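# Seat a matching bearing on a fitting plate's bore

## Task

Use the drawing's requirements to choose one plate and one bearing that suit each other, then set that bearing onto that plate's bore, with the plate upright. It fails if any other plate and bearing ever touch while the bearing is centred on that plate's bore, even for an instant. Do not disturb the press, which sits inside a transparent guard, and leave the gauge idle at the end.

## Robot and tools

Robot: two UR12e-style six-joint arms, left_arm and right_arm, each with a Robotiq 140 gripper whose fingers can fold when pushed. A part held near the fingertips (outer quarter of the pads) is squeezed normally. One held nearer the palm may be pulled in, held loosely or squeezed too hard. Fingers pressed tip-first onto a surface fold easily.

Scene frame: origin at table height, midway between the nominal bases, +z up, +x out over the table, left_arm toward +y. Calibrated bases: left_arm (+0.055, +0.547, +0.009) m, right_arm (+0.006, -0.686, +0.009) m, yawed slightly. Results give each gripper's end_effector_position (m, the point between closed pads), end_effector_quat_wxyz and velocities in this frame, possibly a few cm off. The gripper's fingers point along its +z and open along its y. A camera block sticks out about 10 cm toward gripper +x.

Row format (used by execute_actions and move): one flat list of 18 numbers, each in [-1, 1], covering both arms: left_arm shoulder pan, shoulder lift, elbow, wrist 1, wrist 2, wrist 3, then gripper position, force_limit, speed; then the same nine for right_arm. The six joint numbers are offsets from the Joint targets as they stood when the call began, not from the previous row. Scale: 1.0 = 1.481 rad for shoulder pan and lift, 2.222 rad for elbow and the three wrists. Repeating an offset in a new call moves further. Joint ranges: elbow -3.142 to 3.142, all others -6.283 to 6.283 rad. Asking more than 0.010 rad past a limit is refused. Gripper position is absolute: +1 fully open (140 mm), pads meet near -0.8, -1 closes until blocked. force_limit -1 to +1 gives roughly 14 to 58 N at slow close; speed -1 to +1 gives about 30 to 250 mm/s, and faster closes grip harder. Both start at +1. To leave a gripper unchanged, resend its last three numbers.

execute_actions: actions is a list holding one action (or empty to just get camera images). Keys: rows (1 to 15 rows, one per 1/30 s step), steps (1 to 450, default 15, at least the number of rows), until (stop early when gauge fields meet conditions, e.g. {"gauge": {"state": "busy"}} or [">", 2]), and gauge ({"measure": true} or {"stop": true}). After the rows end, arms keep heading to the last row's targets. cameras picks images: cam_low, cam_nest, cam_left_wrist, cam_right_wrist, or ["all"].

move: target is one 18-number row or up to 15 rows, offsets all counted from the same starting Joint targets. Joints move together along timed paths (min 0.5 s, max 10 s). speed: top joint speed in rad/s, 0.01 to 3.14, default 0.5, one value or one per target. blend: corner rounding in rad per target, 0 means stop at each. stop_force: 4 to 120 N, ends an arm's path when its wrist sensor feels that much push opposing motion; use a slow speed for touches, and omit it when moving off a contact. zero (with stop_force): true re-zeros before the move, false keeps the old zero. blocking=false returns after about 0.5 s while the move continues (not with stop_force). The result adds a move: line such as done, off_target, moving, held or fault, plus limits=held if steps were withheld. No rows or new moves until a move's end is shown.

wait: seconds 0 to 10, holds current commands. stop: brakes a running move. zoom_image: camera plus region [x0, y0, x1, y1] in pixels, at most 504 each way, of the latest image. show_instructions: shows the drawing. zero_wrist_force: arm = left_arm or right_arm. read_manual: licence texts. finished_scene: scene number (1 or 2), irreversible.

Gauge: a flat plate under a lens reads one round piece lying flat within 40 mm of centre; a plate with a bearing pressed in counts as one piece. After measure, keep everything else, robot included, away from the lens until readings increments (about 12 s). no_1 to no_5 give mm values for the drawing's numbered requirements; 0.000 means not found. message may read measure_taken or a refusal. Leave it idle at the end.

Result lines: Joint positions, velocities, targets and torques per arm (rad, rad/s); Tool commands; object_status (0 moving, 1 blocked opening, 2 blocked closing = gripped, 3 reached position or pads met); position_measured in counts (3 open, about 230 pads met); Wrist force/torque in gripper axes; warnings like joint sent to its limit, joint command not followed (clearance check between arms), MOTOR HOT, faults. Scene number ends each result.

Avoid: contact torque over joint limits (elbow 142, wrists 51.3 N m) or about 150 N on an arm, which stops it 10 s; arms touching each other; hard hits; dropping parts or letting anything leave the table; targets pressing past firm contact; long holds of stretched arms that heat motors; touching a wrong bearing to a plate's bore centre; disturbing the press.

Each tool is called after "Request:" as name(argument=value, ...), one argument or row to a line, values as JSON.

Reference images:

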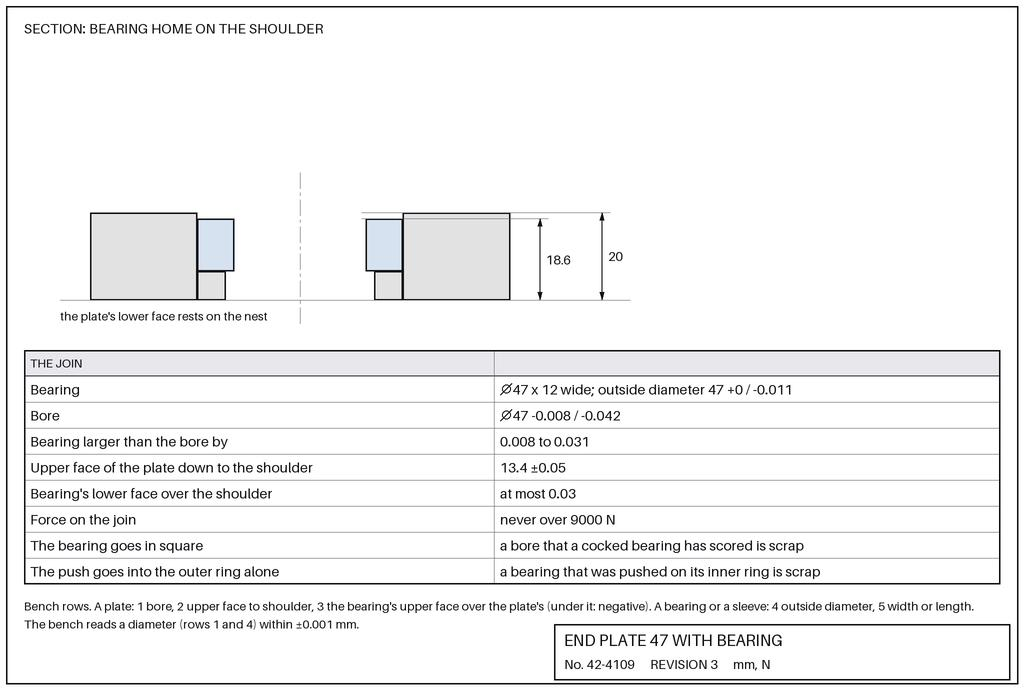

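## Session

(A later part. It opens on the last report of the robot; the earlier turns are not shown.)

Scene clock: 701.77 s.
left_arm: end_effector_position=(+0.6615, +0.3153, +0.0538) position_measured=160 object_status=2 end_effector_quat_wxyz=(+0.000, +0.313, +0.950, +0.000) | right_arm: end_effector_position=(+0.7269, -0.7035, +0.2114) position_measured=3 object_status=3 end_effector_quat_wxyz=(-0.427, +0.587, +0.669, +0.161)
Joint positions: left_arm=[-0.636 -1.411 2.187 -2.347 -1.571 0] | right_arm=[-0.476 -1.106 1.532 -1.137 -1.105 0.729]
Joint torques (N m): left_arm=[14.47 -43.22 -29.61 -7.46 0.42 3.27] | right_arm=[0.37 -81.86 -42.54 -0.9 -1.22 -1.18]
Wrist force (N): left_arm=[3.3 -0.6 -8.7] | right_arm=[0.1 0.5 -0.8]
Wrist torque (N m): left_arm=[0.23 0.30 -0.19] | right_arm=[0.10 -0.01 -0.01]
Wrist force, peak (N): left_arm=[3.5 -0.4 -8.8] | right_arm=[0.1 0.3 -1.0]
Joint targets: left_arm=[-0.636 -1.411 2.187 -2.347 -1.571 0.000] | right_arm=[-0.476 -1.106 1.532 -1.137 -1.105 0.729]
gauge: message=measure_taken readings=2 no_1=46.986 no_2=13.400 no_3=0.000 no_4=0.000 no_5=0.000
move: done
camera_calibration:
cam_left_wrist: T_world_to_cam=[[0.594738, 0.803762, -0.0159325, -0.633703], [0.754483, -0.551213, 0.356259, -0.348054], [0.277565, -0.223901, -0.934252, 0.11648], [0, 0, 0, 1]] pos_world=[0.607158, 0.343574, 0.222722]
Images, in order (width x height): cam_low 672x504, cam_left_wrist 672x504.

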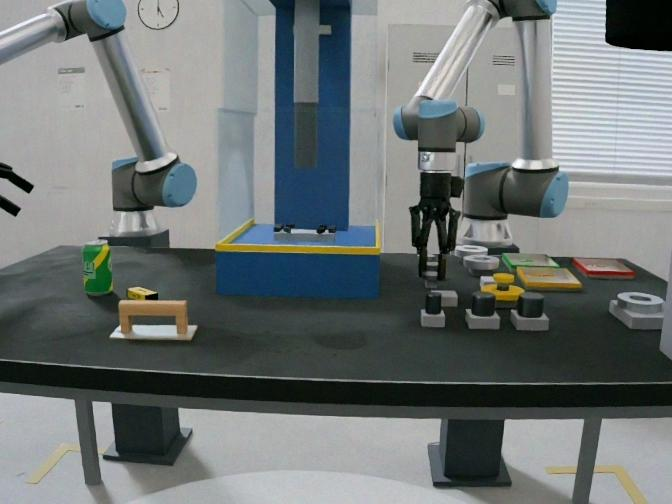

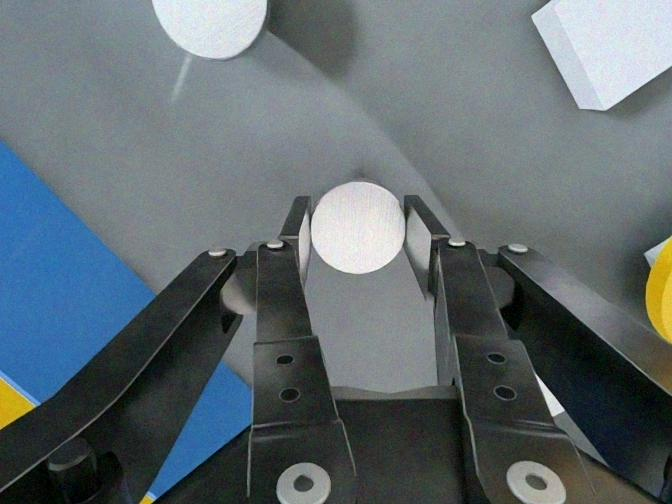

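Request:
move(
  target=[
    [0,-0.0646,-0.0286,0.0717,0,0,-1,-1,-1,0,0,0,0,0,0,1,1,1],
    [0.4463,0.0315,-0.1039,0.0830,0,0,-1,-1,-1,0,0,0,0,0,0,1,1,1],
    [0.4463,0.1828,-0.2170,0.0952,0,0,-1,-1,-1,0,0,0,0,0,0,1,1,1],
  ],
  speed=[0.1,0.4,0.1],
  blend=0.01,
  stop_force=12,
  cameras=["cam_left_wrist","cam_low"],
)

Request:
zoom_image(
  camera="cam_left_wrist",
  region=[210, 90, 510, 330],
)

Scene clock: 741.07 s.
left_arm: end_effector_position=(+0.9090, +0.7422, +0.1002) position_measured=160 object_status=2 end_effector_quat_wxyz=(+0.000, -0.012, +1.000, +0.000) | right_arm: end_effector_position=(+0.7269, -0.7035, +0.2114) position_measured=3 object_status=3 end_effector_quat_wxyz=(-0.427, +0.587, +0.669, +0.161)
Joint positions: left_arm=[0.025 -1.14 1.705 -2.135 -1.571 0] | right_arm=[-0.476 -1.106 1.532 -1.137 -1.105 0.729]
Joint torques (N m): left_arm=[19.74 -75.99 -49.19 -2.9 0.66 3.59] | right_arm=[0.64 -82.22 -42.37 -0.75 -1.11 -1.01]
Wrist force (N): left_arm=[-0.3 -0.1 2.5] | right_arm=[-0.1 0.1 -0.5]
Wrist torque (N m): left_arm=[0.09 0.41 -0.18] | right_arm=[0.01 0.02 -0.01]
Wrist force, peak (N): left_arm=[3.4 -0.7 -9.2] | right_arm=[0.2 0.2 -1.0]
Joint targets: left_arm=[0.025 -1.140 1.705 -2.135 -1.571 0.000] | right_arm=[-0.476 -1.106 1.532 -1.137 -1.105 0.729]
gauge: message=measure_taken readings=2 no_1=46.986 no_2=13.400 no_3=0.000 no_4=0.000 no_5=0.000
move: done
camera_calibration:
cam_left_wrist: T_world_to_cam=[[-0.0240535, 0.999583, -0.0159597, -0.706184], [0.934007, 0.0281618, 0.356144, -0.909208], [0.356445, -0.00633994, -0.934295, -0.0464697], [0, 0, 0, 1]] pos_world=[0.848784, 0.7312, 0.269122]
Images, in order (width x height): cam_low 672x504, cam_left_wrist 672x504.

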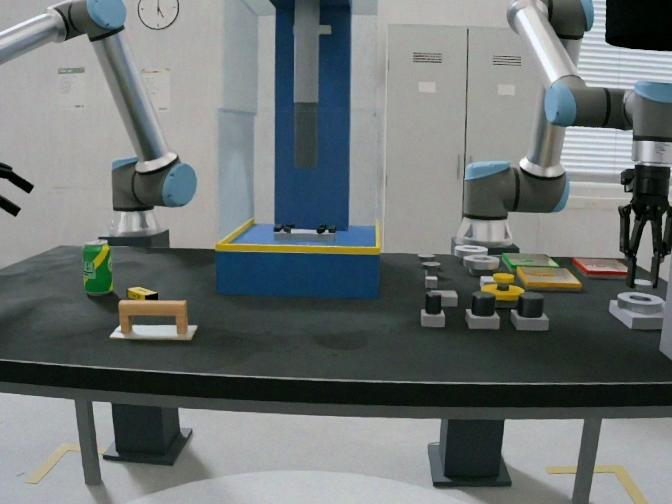

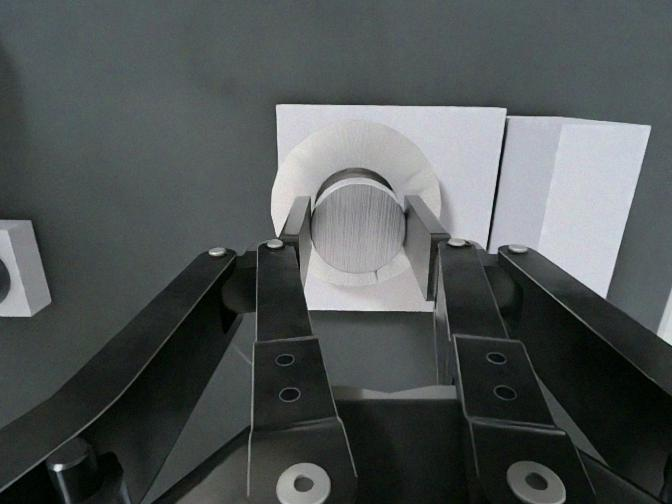

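Scaled by 1.680 from the camera's 672x504 image, which has a finer 960x720 frame.

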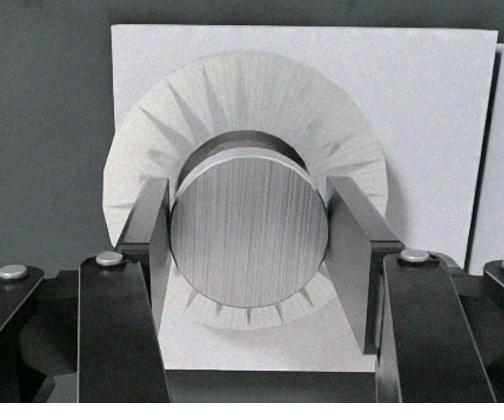

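Request:
move(
  target=[0,0.0148,0.0094,-0.0192,0,0,-1,-1,-1,0,0,0,0,0,0,1,1,1],
  speed=0.01,
  stop_force=6,
  cameras=["cam_left_wrist"],
)

Request:
zoom_image(
  camera="cam_left_wrist",
  region=[210, 90, 510, 330],
)

Scene clock: 771.67 s.
left_arm: end_effector_position=(+0.9078, +0.7422, +0.0770) position_measured=160 object_status=2 end_effector_quat_wxyz=(+0.000, -0.012, +1.000, +0.000) | right_arm: end_effector_position=(+0.7269, -0.7035, +0.2114) position_measured=3 object_status=3 end_effector_quat_wxyz=(-0.427, +0.587, +0.669, +0.161)
Joint positions: left_arm=[0.025 -1.121 1.723 -2.173 -1.571 0] | right_arm=[-0.476 -1.106 1.532 -1.137 -1.105 0.729]
Joint torques (N m): left_arm=[13.43 -96.05 -45.37 -3.09 0.95 3.25] | right_arm=[0.04 -82.56 -42.46 -0.96 -1.23 -0.92]
Wrist force (N): left_arm=[3.3 -0.3 -5.3] | right_arm=[-0.1 0.0 -0.5]
Wrist torque (N m): left_arm=[-0.07 0.36 -0.27] | right_arm=[-0.01 0.02 -0.01]
Wrist force, peak (N): left_arm=[5.8 -0.5 -15.0] | right_arm=[-0.2 0.4 -1.0]
Joint targets: left_arm=[0.025 -1.121 1.723 -2.173 -1.571 0.000] | right_arm=[-0.476 -1.106 1.532 -1.137 -1.105 0.729]
gauge: message=measure_taken readings=2 no_1=46.986 no_2=13.400 no_3=0.000 no_4=0.000 no_5=0.000
move: contact (left_arm)
camera_calibration:
cam_left_wrist: T_world_to_cam=[[-0.0240559, 0.999583, -0.0159565, -0.706581], [0.934052, 0.0281621, 0.356024, -0.899834], [0.356325, -0.00633969, -0.934341, -0.0676041], [0, 0, 0, 1]] pos_world=[0.847583, 0.7312, 0.245922]
Images, in order (width x height): cam_left_wrist 672x504.

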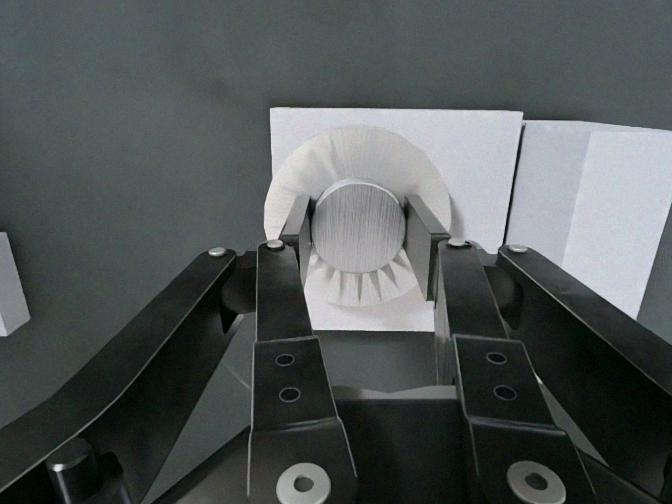

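Scaled by 1.680 from the camera's 672x504 image, which has a finer 960x720 frame.

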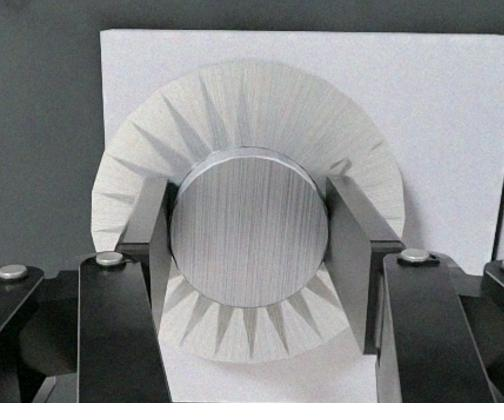

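Request:
move(
  target=[
    [0,0,0,0,0,0,0.35,-1,-1,0,0,0,0,0,0,1,1,1],
    [0,-0.016,-0.0094,0.0192,0,0,0.35,-1,-1,0,0,0,0,0,0,1,1,1],
    [0,-0.06,0.02,0.018,0,0,0.35,-1,-1,0,0,0,0,0,0,1,1,1],
  ],
  speed=[0.1,0.03,0.1],
  cameras=["cam_left_wrist","cam_low"],
)

Request:
zoom_image(
  camera="cam_left_wrist",
  region=[210, 70, 510, 310],
)

Request:
zoom_image(
  camera="cam_low",
  region=[572, 250, 672, 350],
)

Scene clock: 788.70 s.
left_arm: end_effector_position=(+0.8733, +0.7413, +0.1202) position_measured=85 object_status=3 end_effector_quat_wxyz=(+0.002, -0.012, +1.000, +0.000) | right_arm: end_effector_position=(+0.7269, -0.7035, +0.2114) position_measured=3 object_status=3 end_effector_quat_wxyz=(-0.427, +0.587, +0.669, +0.161)
Joint positions: left_arm=[0.025 -1.21 1.767 -2.133 -1.571 0] | right_arm=[-0.476 -1.106 1.532 -1.137 -1.105 0.729]
Joint torques (N m): left_arm=[14.74 -94.62 -36.24 -8 0.89 3.37] | right_arm=[-1.16 -81.39 -42.28 -1.09 -0.94 -1.11]
Wrist force (N): left_arm=[-0.3 0.0 1.4] | right_arm=[0.1 -0.1 -0.4]
Wrist torque (N m): left_arm=[0.14 0.40 -0.16] | right_arm=[-0.02 0.00 -0.02]
Wrist force, peak (N): left_arm=[2.9 -0.2 -5.3] | right_arm=[-0.1 0.6 -0.8]
Joint targets: left_arm=[0.025 -1.210 1.768 -2.133 -1.571 0.000] | right_arm=[-0.476 -1.106 1.532 -1.137 -1.105 0.729]
gauge: message=measure_taken readings=2 no_1=46.986 no_2=13.400 no_3=0.000 no_4=0.000 no_5=0.000
move: done
camera_calibration:
cam_left_wrist: T_world_to_cam=[[-0.0240217, 0.999584, -0.0159692, -0.705867], [0.932476, 0.0281624, 0.360134, -0.882157], [0.360434, -0.00623985, -0.932764, -0.0187656], [0, 0, 0, 1]] pos_world=[0.812398, 0.7303, 0.288919]
Images, in order (width x height): cam_low 672x504, cam_left_wrist 672x504.

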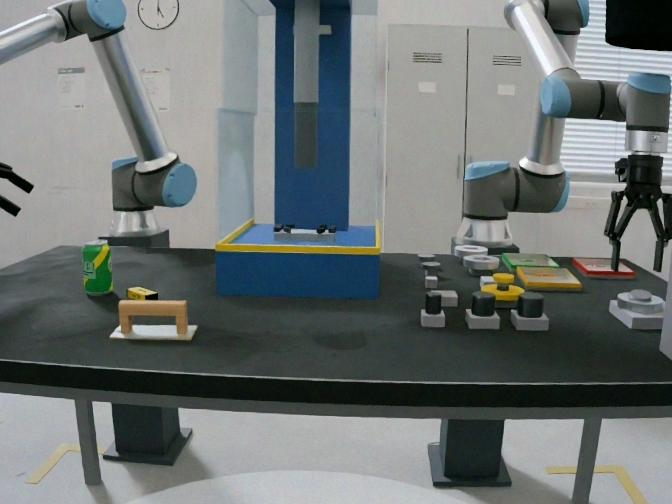

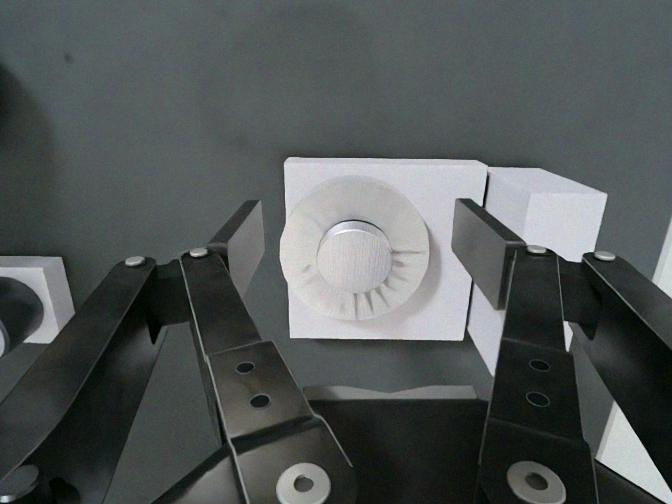

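Scaled by 1.680 from the camera's 672x504 image, which has a finer 960x720 frame.

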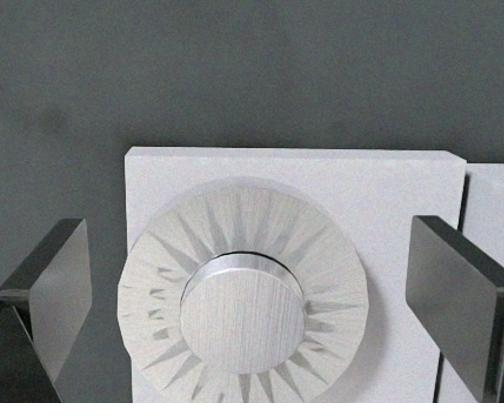

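Scaled by 5.040 from the camera's 672x504 image, which has a finer 960x720 frame.

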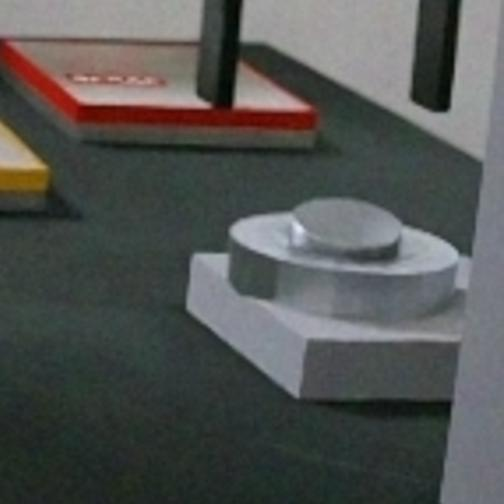

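Request:
zoom_image(
  camera="cam_low",
  region=[605, 275, 672, 325],
)

Request:
zoom_image(
  camera="cam_left_wrist",
  region=[270, 165, 440, 330],
)

Scaled by 7.522 from the camera's 672x504 image, which has a finer 960x720 frame.

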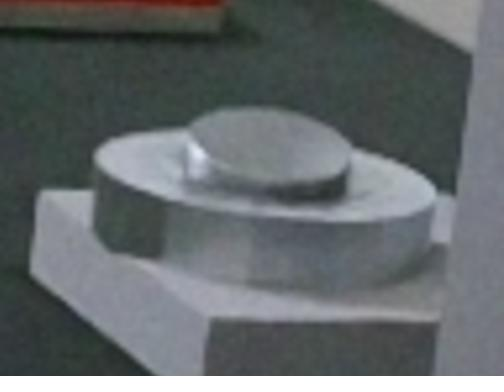

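Scaled by 2.965 from the camera's 672x504 image, which has a finer 960x720 frame.

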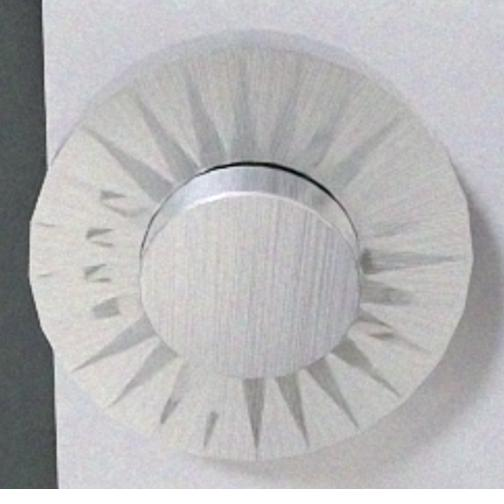

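Request:
move(
  target=[
    [0,0,0,0,0,-0.7069,0.2,-1,-1,0,0,0,0,0,0,1,1,1],
    [0,0.0393,-0.0344,0.0101,0,-0.7069,0.2,-1,-1,0,0,0,0,0,0,1,1,1],
  ],
  speed=[0.5,0.06],
  stop_force=15,
  cameras=["cam_left_wrist","cam_low"],
)

Request:
zoom_image(
  camera="cam_left_wrist",
  region=[230, 90, 480, 290],
)

Scene clock: 823.53 s.
left_arm: end_effector_position=(+0.9102, +0.7423, +0.1151) position_measured=104 object_status=3 end_effector_quat_wxyz=(+0.000, +0.716, -0.698, +0.000) | right_arm: end_effector_position=(+0.7269, -0.7035, +0.2114) position_measured=3 object_status=3 end_effector_quat_wxyz=(-0.427, +0.587, +0.669, +0.161)
Joint positions: left_arm=[0.025 -1.152 1.691 -2.11 -1.571 -1.57] | right_arm=[-0.476 -1.106 1.532 -1.137 -1.105 0.729]
Joint torques (N m): left_arm=[16.17 -74.4 -49.08 -2.95 0.65 -4.42] | right_arm=[-0.81 -84.12 -42.45 -1.06 -0.89 -1.02]
Wrist force (N): left_arm=[-0.3 0.0 1.4] | right_arm=[0.0 0.2 -0.6]
Wrist torque (N m): left_arm=[0.11 0.42 -0.06] | right_arm=[0.04 0.01 -0.01]
Wrist force, peak (N): left_arm=[-0.3 0.1 1.9] | right_arm=[-0.3 0.4 -0.9]
Joint targets: left_arm=[0.025 -1.152 1.691 -2.110 -1.571 -1.570] | right_arm=[-0.476 -1.106 1.532 -1.137 -1.105 0.729]
gauge: message=measure_taken readings=2 no_1=46.986 no_2=13.400 no_3=0.000 no_4=0.000 no_5=0.000
move: done
camera_calibration:
cam_left_wrist: T_world_to_cam=[[-0.999591, -0.0240166, -0.0155021, 0.941709], [-0.0279611, 0.934199, 0.355655, -0.712547], [0.00594042, 0.355943, -0.934489, 0.017125], [0, 0, 0, 1]] pos_world=[0.921299, 0.682182, 0.284022]
Images, in order (width x height): cam_low 672x504, cam_left_wrist 672x504.

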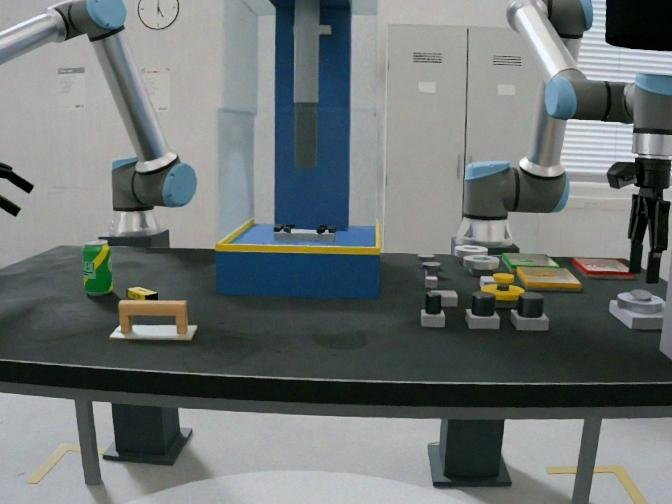

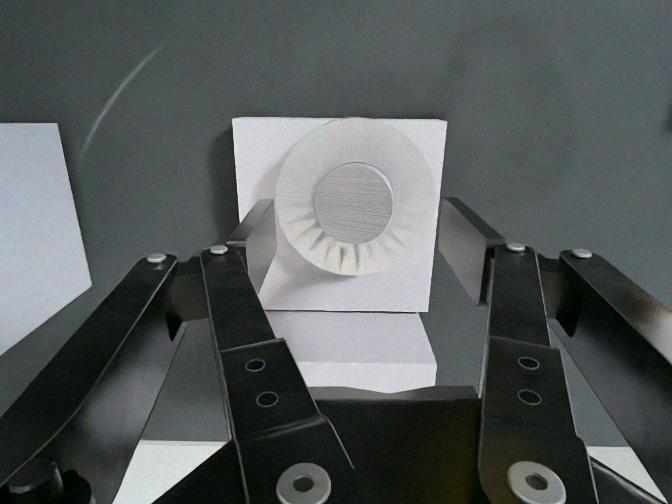

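Scaled by 2.016 from the camera's 672x504 image, which has a finer 960x720 frame.

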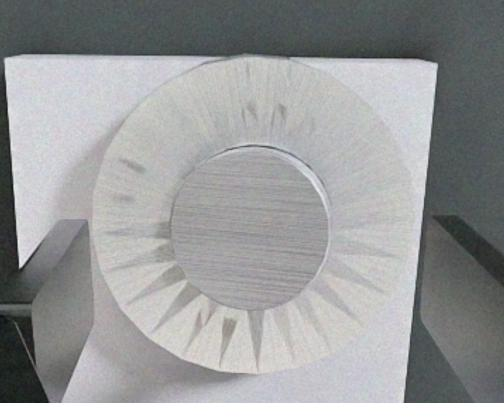

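Request:
move(
  target=[
    [0,0.0204,0.0110,-0.0245,0,0,0.2,-1,-1,0,0,0,0,0,0,1,1,1],
    [0,0.0204,0.0110,-0.0245,0,0,-1,-1,-1,0,0,0,0,0,0,1,1,1],
  ],
  speed=[0.04,0.1],
  cameras=["cam_left_wrist","cam_low"],
)

Request:
zoom_image(
  camera="cam_left_wrist",
  region=[230, 90, 480, 310],
)

Request:
zoom_image(
  camera="cam_low",
  region=[602, 245, 672, 325],
)

Scene clock: 852.27 s.
left_arm: end_effector_position=(+0.9101, +0.7423, +0.0809) position_measured=160 object_status=2 end_effector_quat_wxyz=(+0.000, +0.716, -0.698, +0.000) | right_arm: end_effector_position=(+0.7269, -0.7035, +0.2114) position_measured=3 object_status=3 end_effector_quat_wxyz=(-0.427, +0.587, +0.669, +0.161)
Joint positions: left_arm=[0.025 -1.121 1.716 -2.165 -1.571 -1.57] | right_arm=[-0.476 -1.106 1.532 -1.137 -1.105 0.729]
Joint torques (N m): left_arm=[17.18 -75.74 -34.77 -6.18 0.73 -3.94] | right_arm=[-0.26 -83 -42.04 -0.94 -0.96 -1.37]
Wrist force (N): left_arm=[1.2 1.2 0.2] | right_arm=[-0.2 0.3 -0.5]
Wrist torque (N m): left_arm=[0.12 0.39 -0.07] | right_arm=[0.06 0.06 -0.01]
Wrist force, peak (N): left_arm=[-0.1 0.3 2.3] | right_arm=[-0.2 0.4 -1.0]
Joint targets: left_arm=[0.025 -1.121 1.716 -2.165 -1.571 -1.570] | right_arm=[-0.476 -1.106 1.532 -1.137 -1.105 0.729]
gauge: message=measure_taken readings=2 no_1=46.986 no_2=13.400 no_3=0.000 no_4=0.000 no_5=0.000
move: done
camera_calibration:
cam_left_wrist: T_world_to_cam=[[-0.999595, -0.0239938, -0.0152797, 0.941111], [-0.0278606, 0.9342, 0.355661, -0.700478], [0.00574068, 0.355943, -0.93449, -0.0146506], [0, 0, 0, 1]] pos_world=[0.921298, 0.682182, 0.249822]
Images, in order (width x height): cam_low 672x504, cam_left_wrist 672x504.

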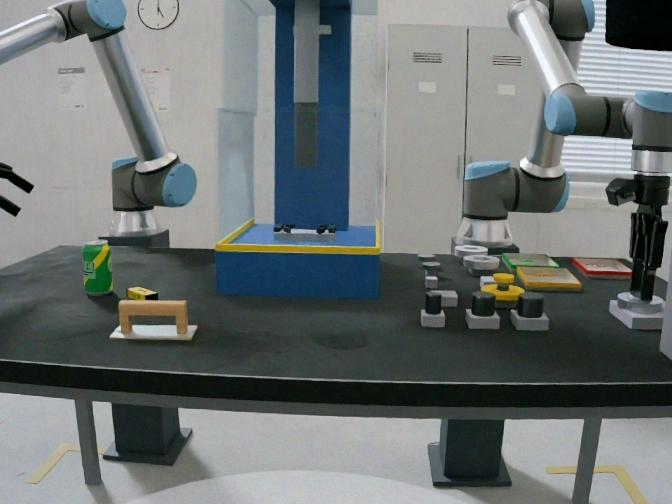

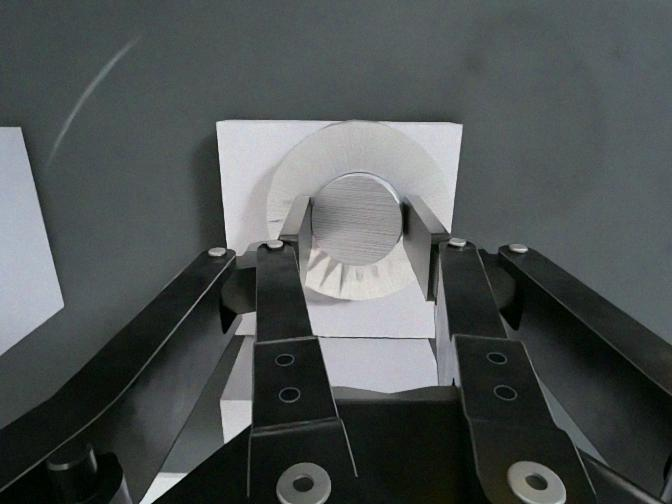

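Scaled by 2.016 from the camera's 672x504 image, which has a finer 960x720 frame.

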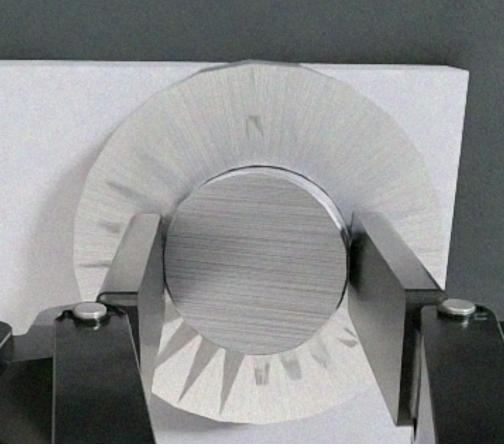

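Scaled by 6.300 from the camera's 672x504 image, which has a finer 960x720 frame.

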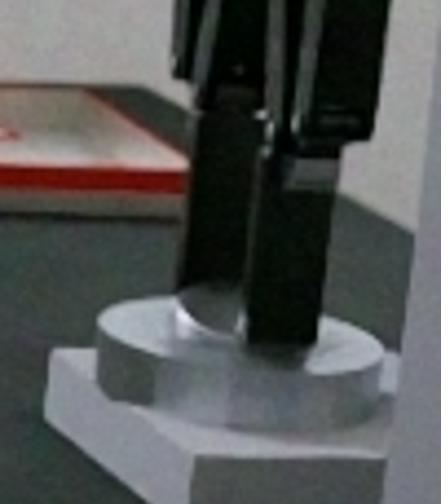

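Request:
move(
  target=[
    [0,-0.0055,-0.0030,0.0066,0,0,-1,-1,-1,0,0,0,0,0,0,1,1,1],
    [0,-0.0055,-0.0030,0.0066,0,0,-0.98,-0.2,-1,0,0,0,0,0,0,1,1,1],
  ],
  speed=0.02,
  cameras=["cam_left_wrist","cam_low"],
)

Request:
zoom_image(
  camera="cam_left_wrist",
  region=[230, 90, 480, 310],
)

Request:
zoom_image(
  camera="cam_low",
  region=[602, 245, 672, 325],
)

Scene clock: 869.97 s.
left_arm: end_effector_position=(+0.9103, +0.7423, +0.0901) position_measured=160 object_status=2 end_effector_quat_wxyz=(+0.000, +0.716, -0.698, +0.000) | right_arm: end_effector_position=(+0.7269, -0.7035, +0.2114) position_measured=3 object_status=3 end_effector_quat_wxyz=(-0.427, +0.587, +0.669, +0.161)
Joint positions: left_arm=[0.025 -1.129 1.709 -2.15 -1.571 -1.57] | right_arm=[-0.476 -1.106 1.532 -1.137 -1.105 0.729]
Joint torques (N m): left_arm=[16.6 -101.41 -48.82 -2.76 0.64 -3.48] | right_arm=[-0.94 -82.77 -41.37 -1.19 -1.12 -1.27]
Wrist force (N): left_arm=[-0.1 0.1 2.6] | right_arm=[-0.3 0.1 -0.7]
Wrist torque (N m): left_arm=[0.16 0.36 -0.04] | right_arm=[0.01 0.07 -0.02]
Wrist force, peak (N): left_arm=[-0.3 0.4 5.6] | right_arm=[-0.1 0.4 -1.0]
Joint targets: left_arm=[0.025 -1.129 1.709 -2.150 -1.571 -1.570] | right_arm=[-0.476 -1.106 1.532 -1.137 -1.105 0.729]
gauge: message=measure_taken readings=2 no_1=46.986 no_2=13.400 no_3=0.000 no_4=0.000 no_5=0.000
move: done
camera_calibration:
cam_left_wrist: T_world_to_cam=[[-0.999595, -0.0239584, -0.0153732, 0.941453], [-0.0278609, 0.934201, 0.355658, -0.70378], [0.00584068, 0.355943, -0.93449, -0.00605305], [0, 0, 0, 1]] pos_world=[0.921498, 0.682182, 0.259122]
Images, in order (width x height): cam_low 672x504, cam_left_wrist 672x504.

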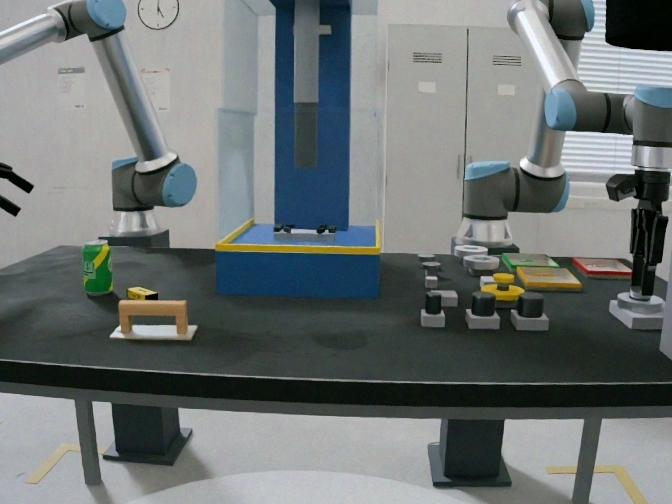

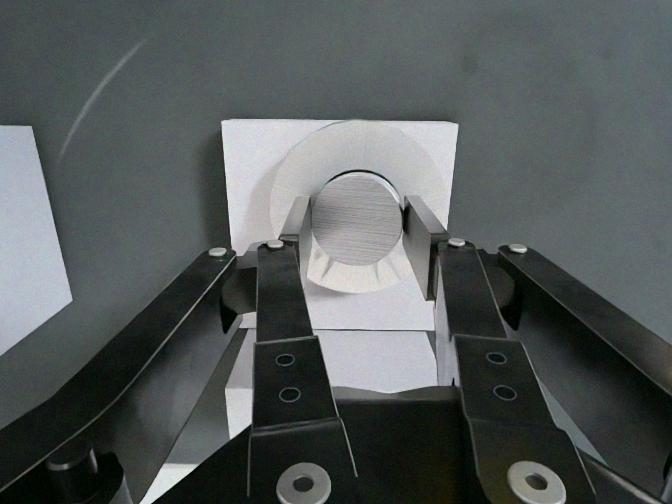

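Scaled by 2.016 from the camera's 672x504 image, which has a finer 960x720 frame.

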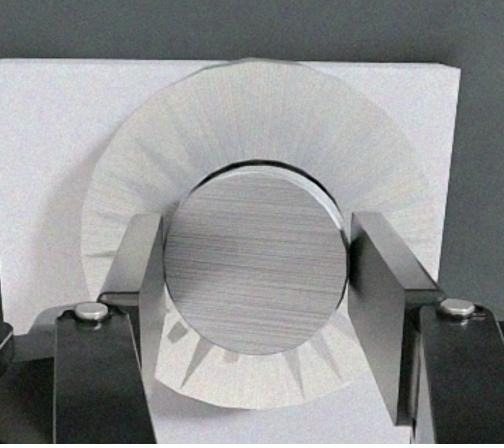

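Scaled by 6.300 from the camera's 672x504 image, which has a finer 960x720 frame.

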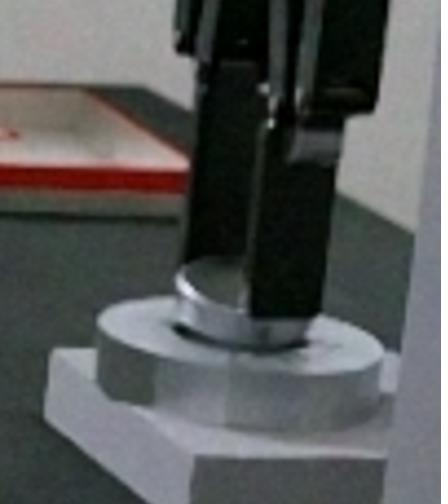

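Request:
move(
  target=[
    [0,-0.0154,-0.0078,0.0177,0,0,-0.98,-0.2,-1,0,0,0,0,0,0,1,1,1],
    [0,-0.1589,0.1112,-0.0057,0,0,-0.98,-0.2,-1,0,0,0,0,0,0,1,1,1],
    [-0.4463,-0.2550,0.1865,-0.0169,0,0,-0.98,-0.2,-1,0,0,0,0,0,0,1,1,1],
  ],
  speed=[0.1,0.25,0.4],
  blend=0.01,
)

Request:
move(
  target=[0,0.0660,0.0289,-0.0732,0,0,-0.98,-0.2,-1,0,0,0,0,0,0,1,1,1],
  speed=0.04,
  stop_force=5,
  cameras=["cam_left_wrist","cam_low"],
)

Request:
zoom_image(
  camera="cam_low",
  region=[400, 220, 480, 310],
)

Scene clock: 907.17 s.
left_arm: end_effector_position=(+0.6617, +0.3153, +0.1304) position_measured=160 object_status=2 end_effector_quat_wxyz=(+0.000, -0.450, +0.893, -0.001) | right_arm: end_effector_position=(+0.7269, -0.7035, +0.2114) position_measured=3 object_status=3 end_effector_quat_wxyz=(-0.427, +0.587, +0.669, +0.161)
Joint positions: left_arm=[-0.636 -1.507 2.123 -2.188 -1.571 -1.57] | right_arm=[-0.476 -1.106 1.532 -1.137 -1.105 0.729]
Joint torques (N m): left_arm=[-17.44 -66.54 -34.22 -8.29 -0.15 -2.65] | right_arm=[1.88 -81.01 -41.1 -0.9 -1.25 -1.25]
Wrist force (N): left_arm=[0.6 -0.4 2.0] | right_arm=[-0.1 0.4 -0.7]
Wrist torque (N m): left_arm=[0.08 0.20 -0.08] | right_arm=[0.08 0.02 -0.02]
Wrist force, peak (N): left_arm=[3.6 -0.6 2.2] | right_arm=[-0.2 0.3 -1.0]
Joint targets: left_arm=[-0.636 -1.507 2.123 -2.188 -1.571 -1.570] | right_arm=[-0.476 -1.106 1.532 -1.137 -1.105 0.729]
gauge: message=measure_taken readings=2 no_1=46.986 no_2=13.400 no_3=0.000 no_4=0.000 no_5=0.000
move: done

Scene clock: 911.87 s.
left_arm: end_effector_position=(+0.6625, +0.3146, +0.0635) position_measured=160 object_status=2 end_effector_quat_wxyz=(+0.000, -0.450, +0.893, -0.001) | right_arm: end_effector_position=(+0.7269, -0.7035, +0.2114) position_measured=3 object_status=3 end_effector_quat_wxyz=(-0.427, +0.587, +0.669, +0.161)
Joint positions: left_arm=[-0.636 -1.423 2.178 -2.328 -1.571 -1.57] | right_arm=[-0.476 -1.106 1.532 -1.137 -1.105 0.729]
Joint torques (N m): left_arm=[-15.36 -70.15 -43.85 -3.03 -0.32 -2.42] | right_arm=[-0.43 -82.72 -41.32 -1.03 -1.07 -1.46]
Wrist force (N): left_arm=[0.0 0.2 1.6] | right_arm=[0.0 0.4 -0.7]
Wrist torque (N m): left_arm=[0.31 0.31 -0.05] | right_arm=[0.07 0.01 -0.02]
Wrist force, peak (N): left_arm=[-1.7 -0.7 -5.9] | right_arm=[0.0 0.5 -0.9]
Joint targets: left_arm=[-0.636 -1.423 2.178 -2.328 -1.571 -1.570] | right_arm=[-0.476 -1.106 1.532 -1.137 -1.105 0.729]
gauge: message=measure_taken readings=2 no_1=46.986 no_2=13.400 no_3=0.000 no_4=0.000 no_5=0.000
move: contact (left_arm); left_arm: the wrist 1 is farthest, 0.023 rad from its target
camera_calibration:
cam_left_wrist: T_world_to_cam=[[-0.803706, 0.594787, -0.0168811, 0.35866], [0.551131, 0.754811, 0.355689, -0.628751], [0.224301, 0.276566, -0.934452, 0.00292079], [0, 0, 0, 1]] pos_world=[0.634127, 0.260454, 0.232424]
Images, in order (width x height): cam_low 672x504, cam_left_wrist 672x504.

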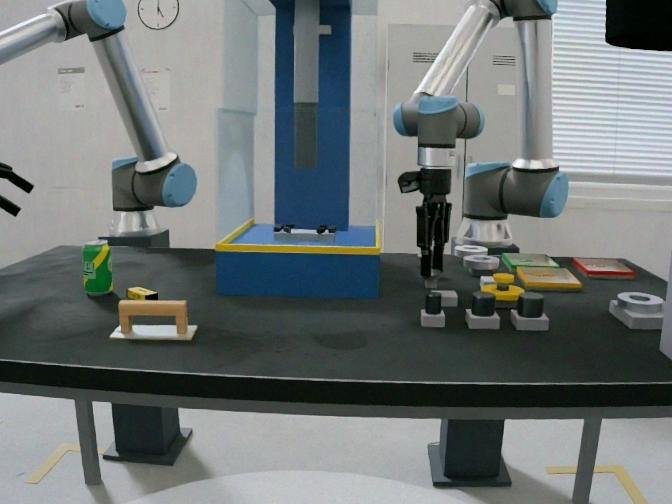

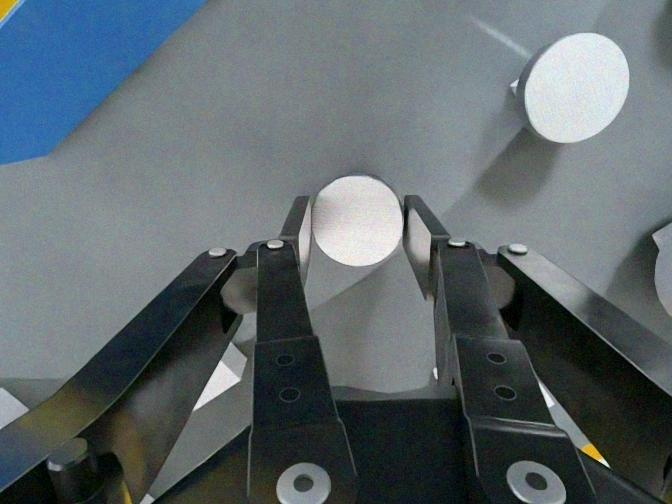

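Scaled by 5.600 from the camera's 672x504 image, which has a finer 960x720 frame.

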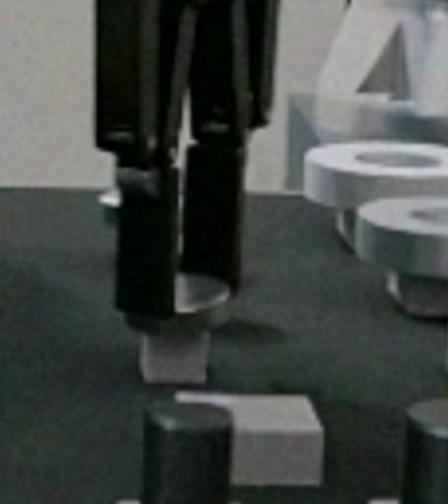

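Request:
move(
  target=[
    [0,0,0,0,0,0,0.2,-1,-1,0,0,0,0,0,0,1,1,1],
    [0,0.0050,0.0030,-0.0053,0,0,0.2,-1,-1,0,0,0,0,0,0,1,1,1],
    [0,0.0050,0.0030,-0.0053,0,0,-1,-1,-1,0,0,0,0,0,0,1,1,1],
  ],
  speed=0.05,
  cameras=["cam_left_wrist","cam_low"],
)

Request:
zoom_image(
  camera="cam_low",
  region=[400, 220, 480, 310],
)

Request:
zoom_image(
  camera="cam_left_wrist",
  region=[250, 130, 470, 300],
)

Scene clock: 931.63 s.
left_arm: end_effector_position=(+0.6610, +0.3157, +0.0567) position_measured=160 object_status=0 end_effector_quat_wxyz=(+0.000, -0.450, +0.893, +0.000) | right_arm: end_effector_position=(+0.7269, -0.7035, +0.2114) position_measured=3 object_status=3 end_effector_quat_wxyz=(-0.427, +0.587, +0.669, +0.161)
Joint positions: left_arm=[-0.636 -1.416 2.185 -2.339 -1.571 -1.57] | right_arm=[-0.476 -1.106 1.532 -1.137 -1.105 0.729]
Joint torques (N m): left_arm=[13.24 -42.71 -29.72 -7.32 -0.24 -2.3] | right_arm=[-1.15 -84.67 -41.21 -1.03 -1.12 -1.45]
Wrist force (N): left_arm=[0.5 3.3 -8.3] | right_arm=[-0.1 0.1 -0.5]
Wrist torque (N m): left_arm=[0.25 0.32 -0.06] | right_arm=[0.02 0.03 -0.02]
Wrist force, peak (N): left_arm=[0.7 2.9 -8.7] | right_arm=[0.1 0.4 -1.0]
Joint targets: left_arm=[-0.636 -1.416 2.185 -2.339 -1.571 -1.570] | right_arm=[-0.476 -1.106 1.532 -1.137 -1.105 0.729]
gauge: message=measure_taken readings=2 no_1=46.986 no_2=13.400 no_3=0.000 no_4=0.000 no_5=0.000
move: done
camera_calibration:
cam_left_wrist: T_world_to_cam=[[-0.803727, 0.594817, -0.0146532, 0.356541], [0.551785, 0.754342, 0.35567, -0.626636], [0.222612, 0.277776, -0.934497, -0.00265307], [0, 0, 0, 1]] pos_world=[0.632921, 0.261358, 0.225621]
Images, in order (width x height): cam_low 672x504, cam_left_wrist 672x504.

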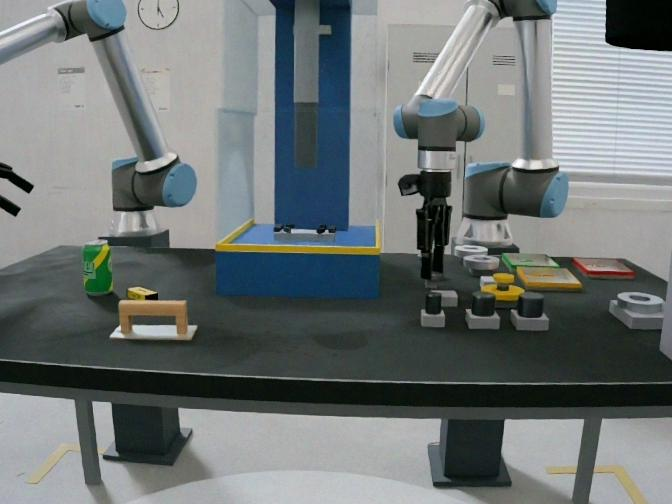

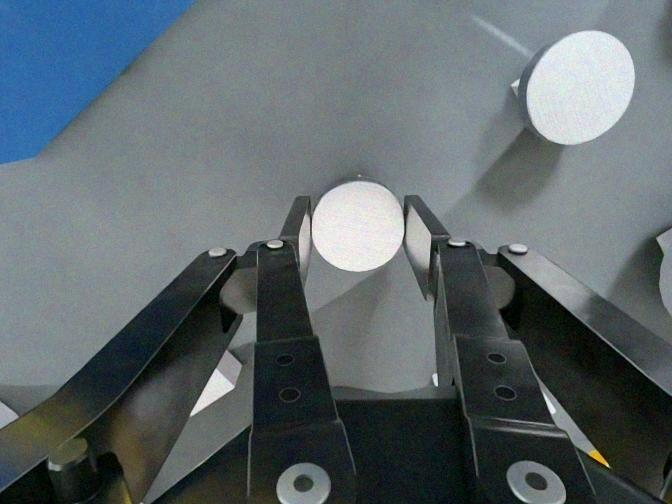

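Scaled by 5.600 from the camera's 672x504 image, which has a finer 960x720 frame.

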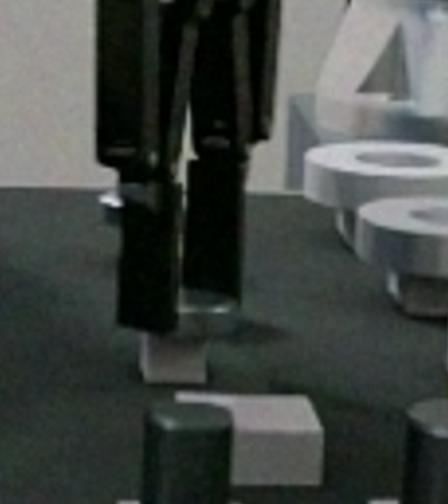

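Scaled by 2.291 from the camera's 672x504 image, which has a finer 960x720 frame.

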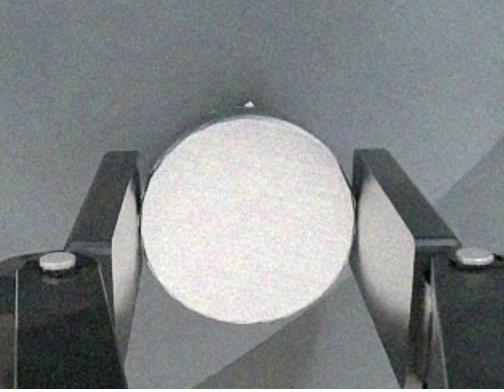

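Request:
move(
  target=[
    [0,-0.0612,-0.0277,0.0681,0,0,-1,-1,-1,0,0,0,0,0,0,1,1,1],
    [0.4463,0.0349,-0.1030,0.0794,0,0,-1,-1,-1,0,0,0,0,0,0,1,1,1],
    [0.4463,0.1784,-0.2221,0.1028,0,0,-1,-1,-1,0,0,0,0,0,0,1,1,1],
  ],
  speed=[0.1,0.4,0.15],
  blend=0.01,
)

Request:
move(
  target=[0,0.0135,0.0073,-0.0163,0,0,-1,-1,-1,0,0,0,0,0,0,1,1,1],
  speed=0.04,
  stop_force=6,
  cameras=["cam_left_wrist","cam_low"],
)

Request:
zoom_image(
  camera="cam_left_wrist",
  region=[230, 90, 480, 310],
)

Request:
zoom_image(
  camera="cam_low",
  region=[602, 245, 672, 325],
)

Scene clock: 960.73 s.
left_arm: end_effector_position=(+0.9099, +0.7423, +0.1148) position_measured=160 object_status=2 end_effector_quat_wxyz=(+0.000, +0.716, -0.698, +0.000) | right_arm: end_effector_position=(+0.7269, -0.7035, +0.2114) position_measured=3 object_status=3 end_effector_quat_wxyz=(-0.427, +0.587, +0.669, +0.161)
Joint positions: left_arm=[0.025 -1.152 1.692 -2.111 -1.571 -1.57] | right_arm=[-0.476 -1.106 1.532 -1.137 -1.105 0.729]
Joint torques (N m): left_arm=[19.66 -75.92 -49.44 -2.76 -0.39 -1.7] | right_arm=[1.77 -82.77 -40.79 -1.29 -1.16 -1.38]
Wrist force (N): left_arm=[-0.2 0.1 2.3] | right_arm=[0.0 0.1 -0.7]
Wrist torque (N m): left_arm=[0.12 0.41 -0.06] | right_arm=[0.01 0.00 -0.02]
Wrist force, peak (N): left_arm=[0.5 3.4 -8.6] | right_arm=[-0.1 0.1 -1.1]
Joint targets: left_arm=[0.025 -1.151 1.692 -2.111 -1.571 -1.570] | right_arm=[-0.476 -1.106 1.532 -1.137 -1.105 0.729]
gauge: message=measure_taken readings=2 no_1=46.986 no_2=13.400 no_3=0.000 no_4=0.000 no_5=0.000
move: done

Scene clock: 962.57 s.
left_arm: end_effector_position=(+0.9102, +0.7423, +0.0921) position_measured=160 object_status=2 end_effector_quat_wxyz=(+0.000, +0.716, -0.698, +0.000) | right_arm: end_effector_position=(+0.7269, -0.7035, +0.2114) position_measured=3 object_status=3 end_effector_quat_wxyz=(-0.427, +0.587, +0.669, +0.161)
Joint positions: left_arm=[0.025 -1.131 1.708 -2.147 -1.571 -1.57] | right_arm=[-0.476 -1.106 1.532 -1.137 -1.105 0.729]
Joint torques (N m): left_arm=[18.76 -76.06 -35.35 -8.14 -0.3 -1.83] | right_arm=[-1.88 -82.23 -41.69 -1.29 -0.92 -1.24]
Wrist force (N): left_arm=[-0.1 0.0 2.6] | right_arm=[0.1 0.3 -0.7]
Wrist torque (N m): left_arm=[0.14 0.36 -0.04] | right_arm=[0.05 -0.01 -0.02]
Wrist force, peak (N): left_arm=[-0.2 0.4 3.0] | right_arm=[0.1 -0.1 -1.0]
Joint targets: left_arm=[0.025 -1.131 1.708 -2.147 -1.571 -1.570] | right_arm=[-0.476 -1.106 1.532 -1.137 -1.105 0.729]
gauge: message=measure_taken readings=2 no_1=46.986 no_2=13.400 no_3=0.000 no_4=0.000 no_5=0.000
move: done
camera_calibration:
cam_left_wrist: T_world_to_cam=[[-0.999595, -0.0239584, -0.0153732, 0.941282], [-0.0278609, 0.934201, 0.355658, -0.704461], [0.00584068, 0.355943, -0.93449, -0.00427635], [0, 0, 0, 1]] pos_world=[0.921298, 0.682182, 0.261022]
Images, in order (width x height): cam_low 672x504, cam_left_wrist 672x504.

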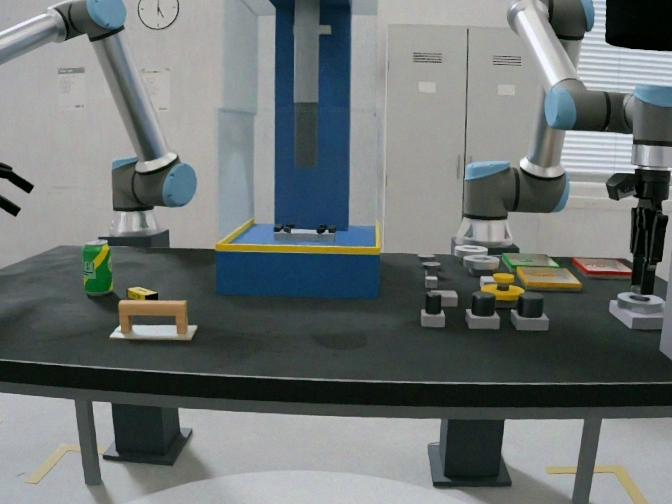

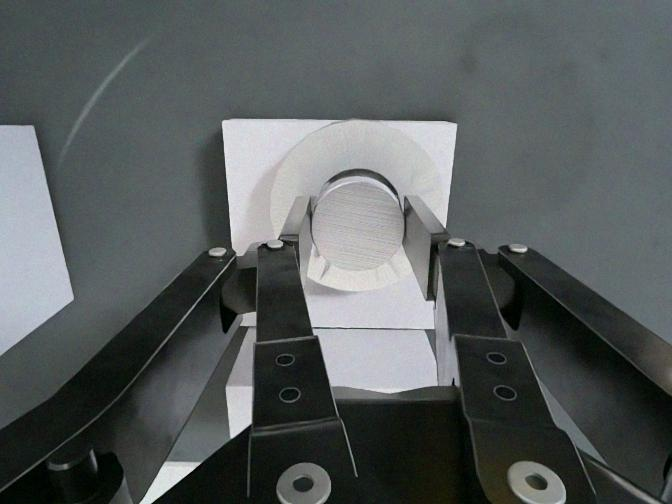

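Scaled by 2.016 from the camera's 672x504 image, which has a finer 960x720 frame.

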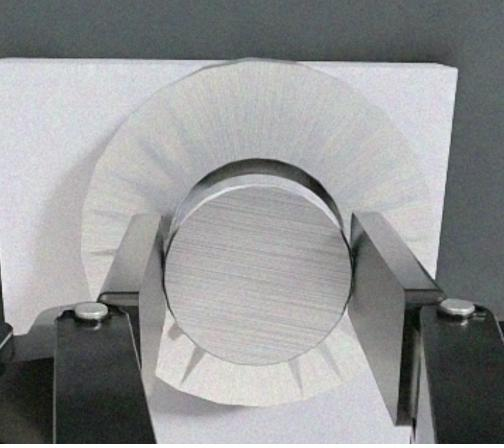

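Scaled by 6.300 from the camera's 672x504 image, which has a finer 960x720 frame.

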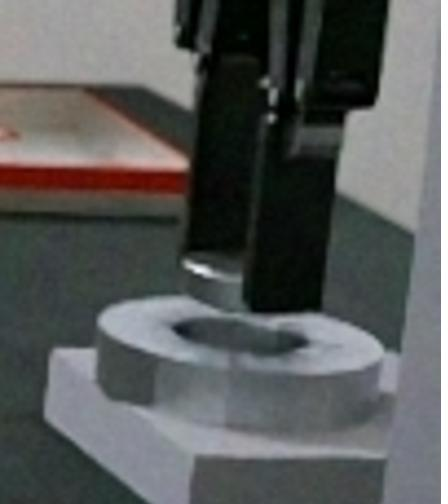

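Request:
move(
  target=[-0.0011,0.0088,0.0057,-0.0120,0,0,-1,-1,-1,0,0,0,0,0,0,1,1,1],
  speed=0.008,
  stop_force=5,
  cameras=["cam_left_wrist","cam_low"],
)

Request:
zoom_image(
  camera="cam_left_wrist",
  region=[230, 90, 480, 310],
)

Request:
zoom_image(
  camera="cam_low",
  region=[602, 245, 672, 325],
)

speed must be a number from 0.01 to 3.14 (rad/s); nothing of the call was run

Scaled by 2.016 from the camera's 672x504 image, which has a finer 960x720 frame.

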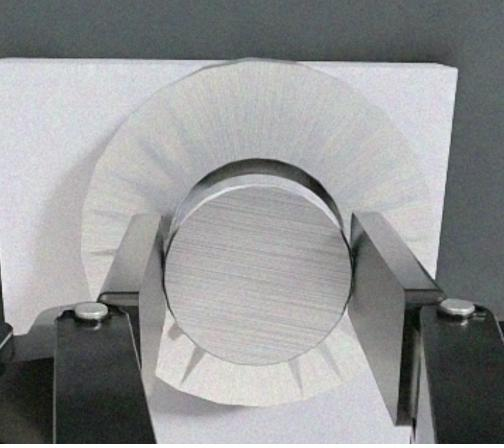

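Scaled by 6.300 from the camera's 672x504 image, which has a finer 960x720 frame.

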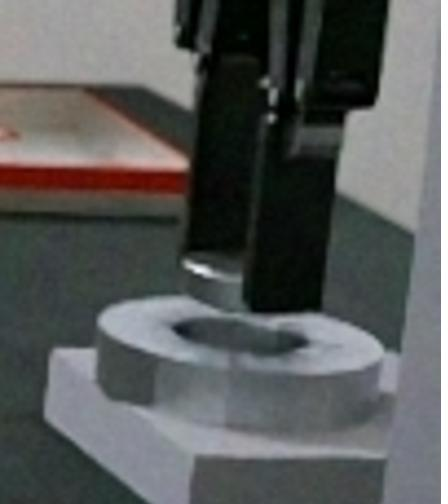

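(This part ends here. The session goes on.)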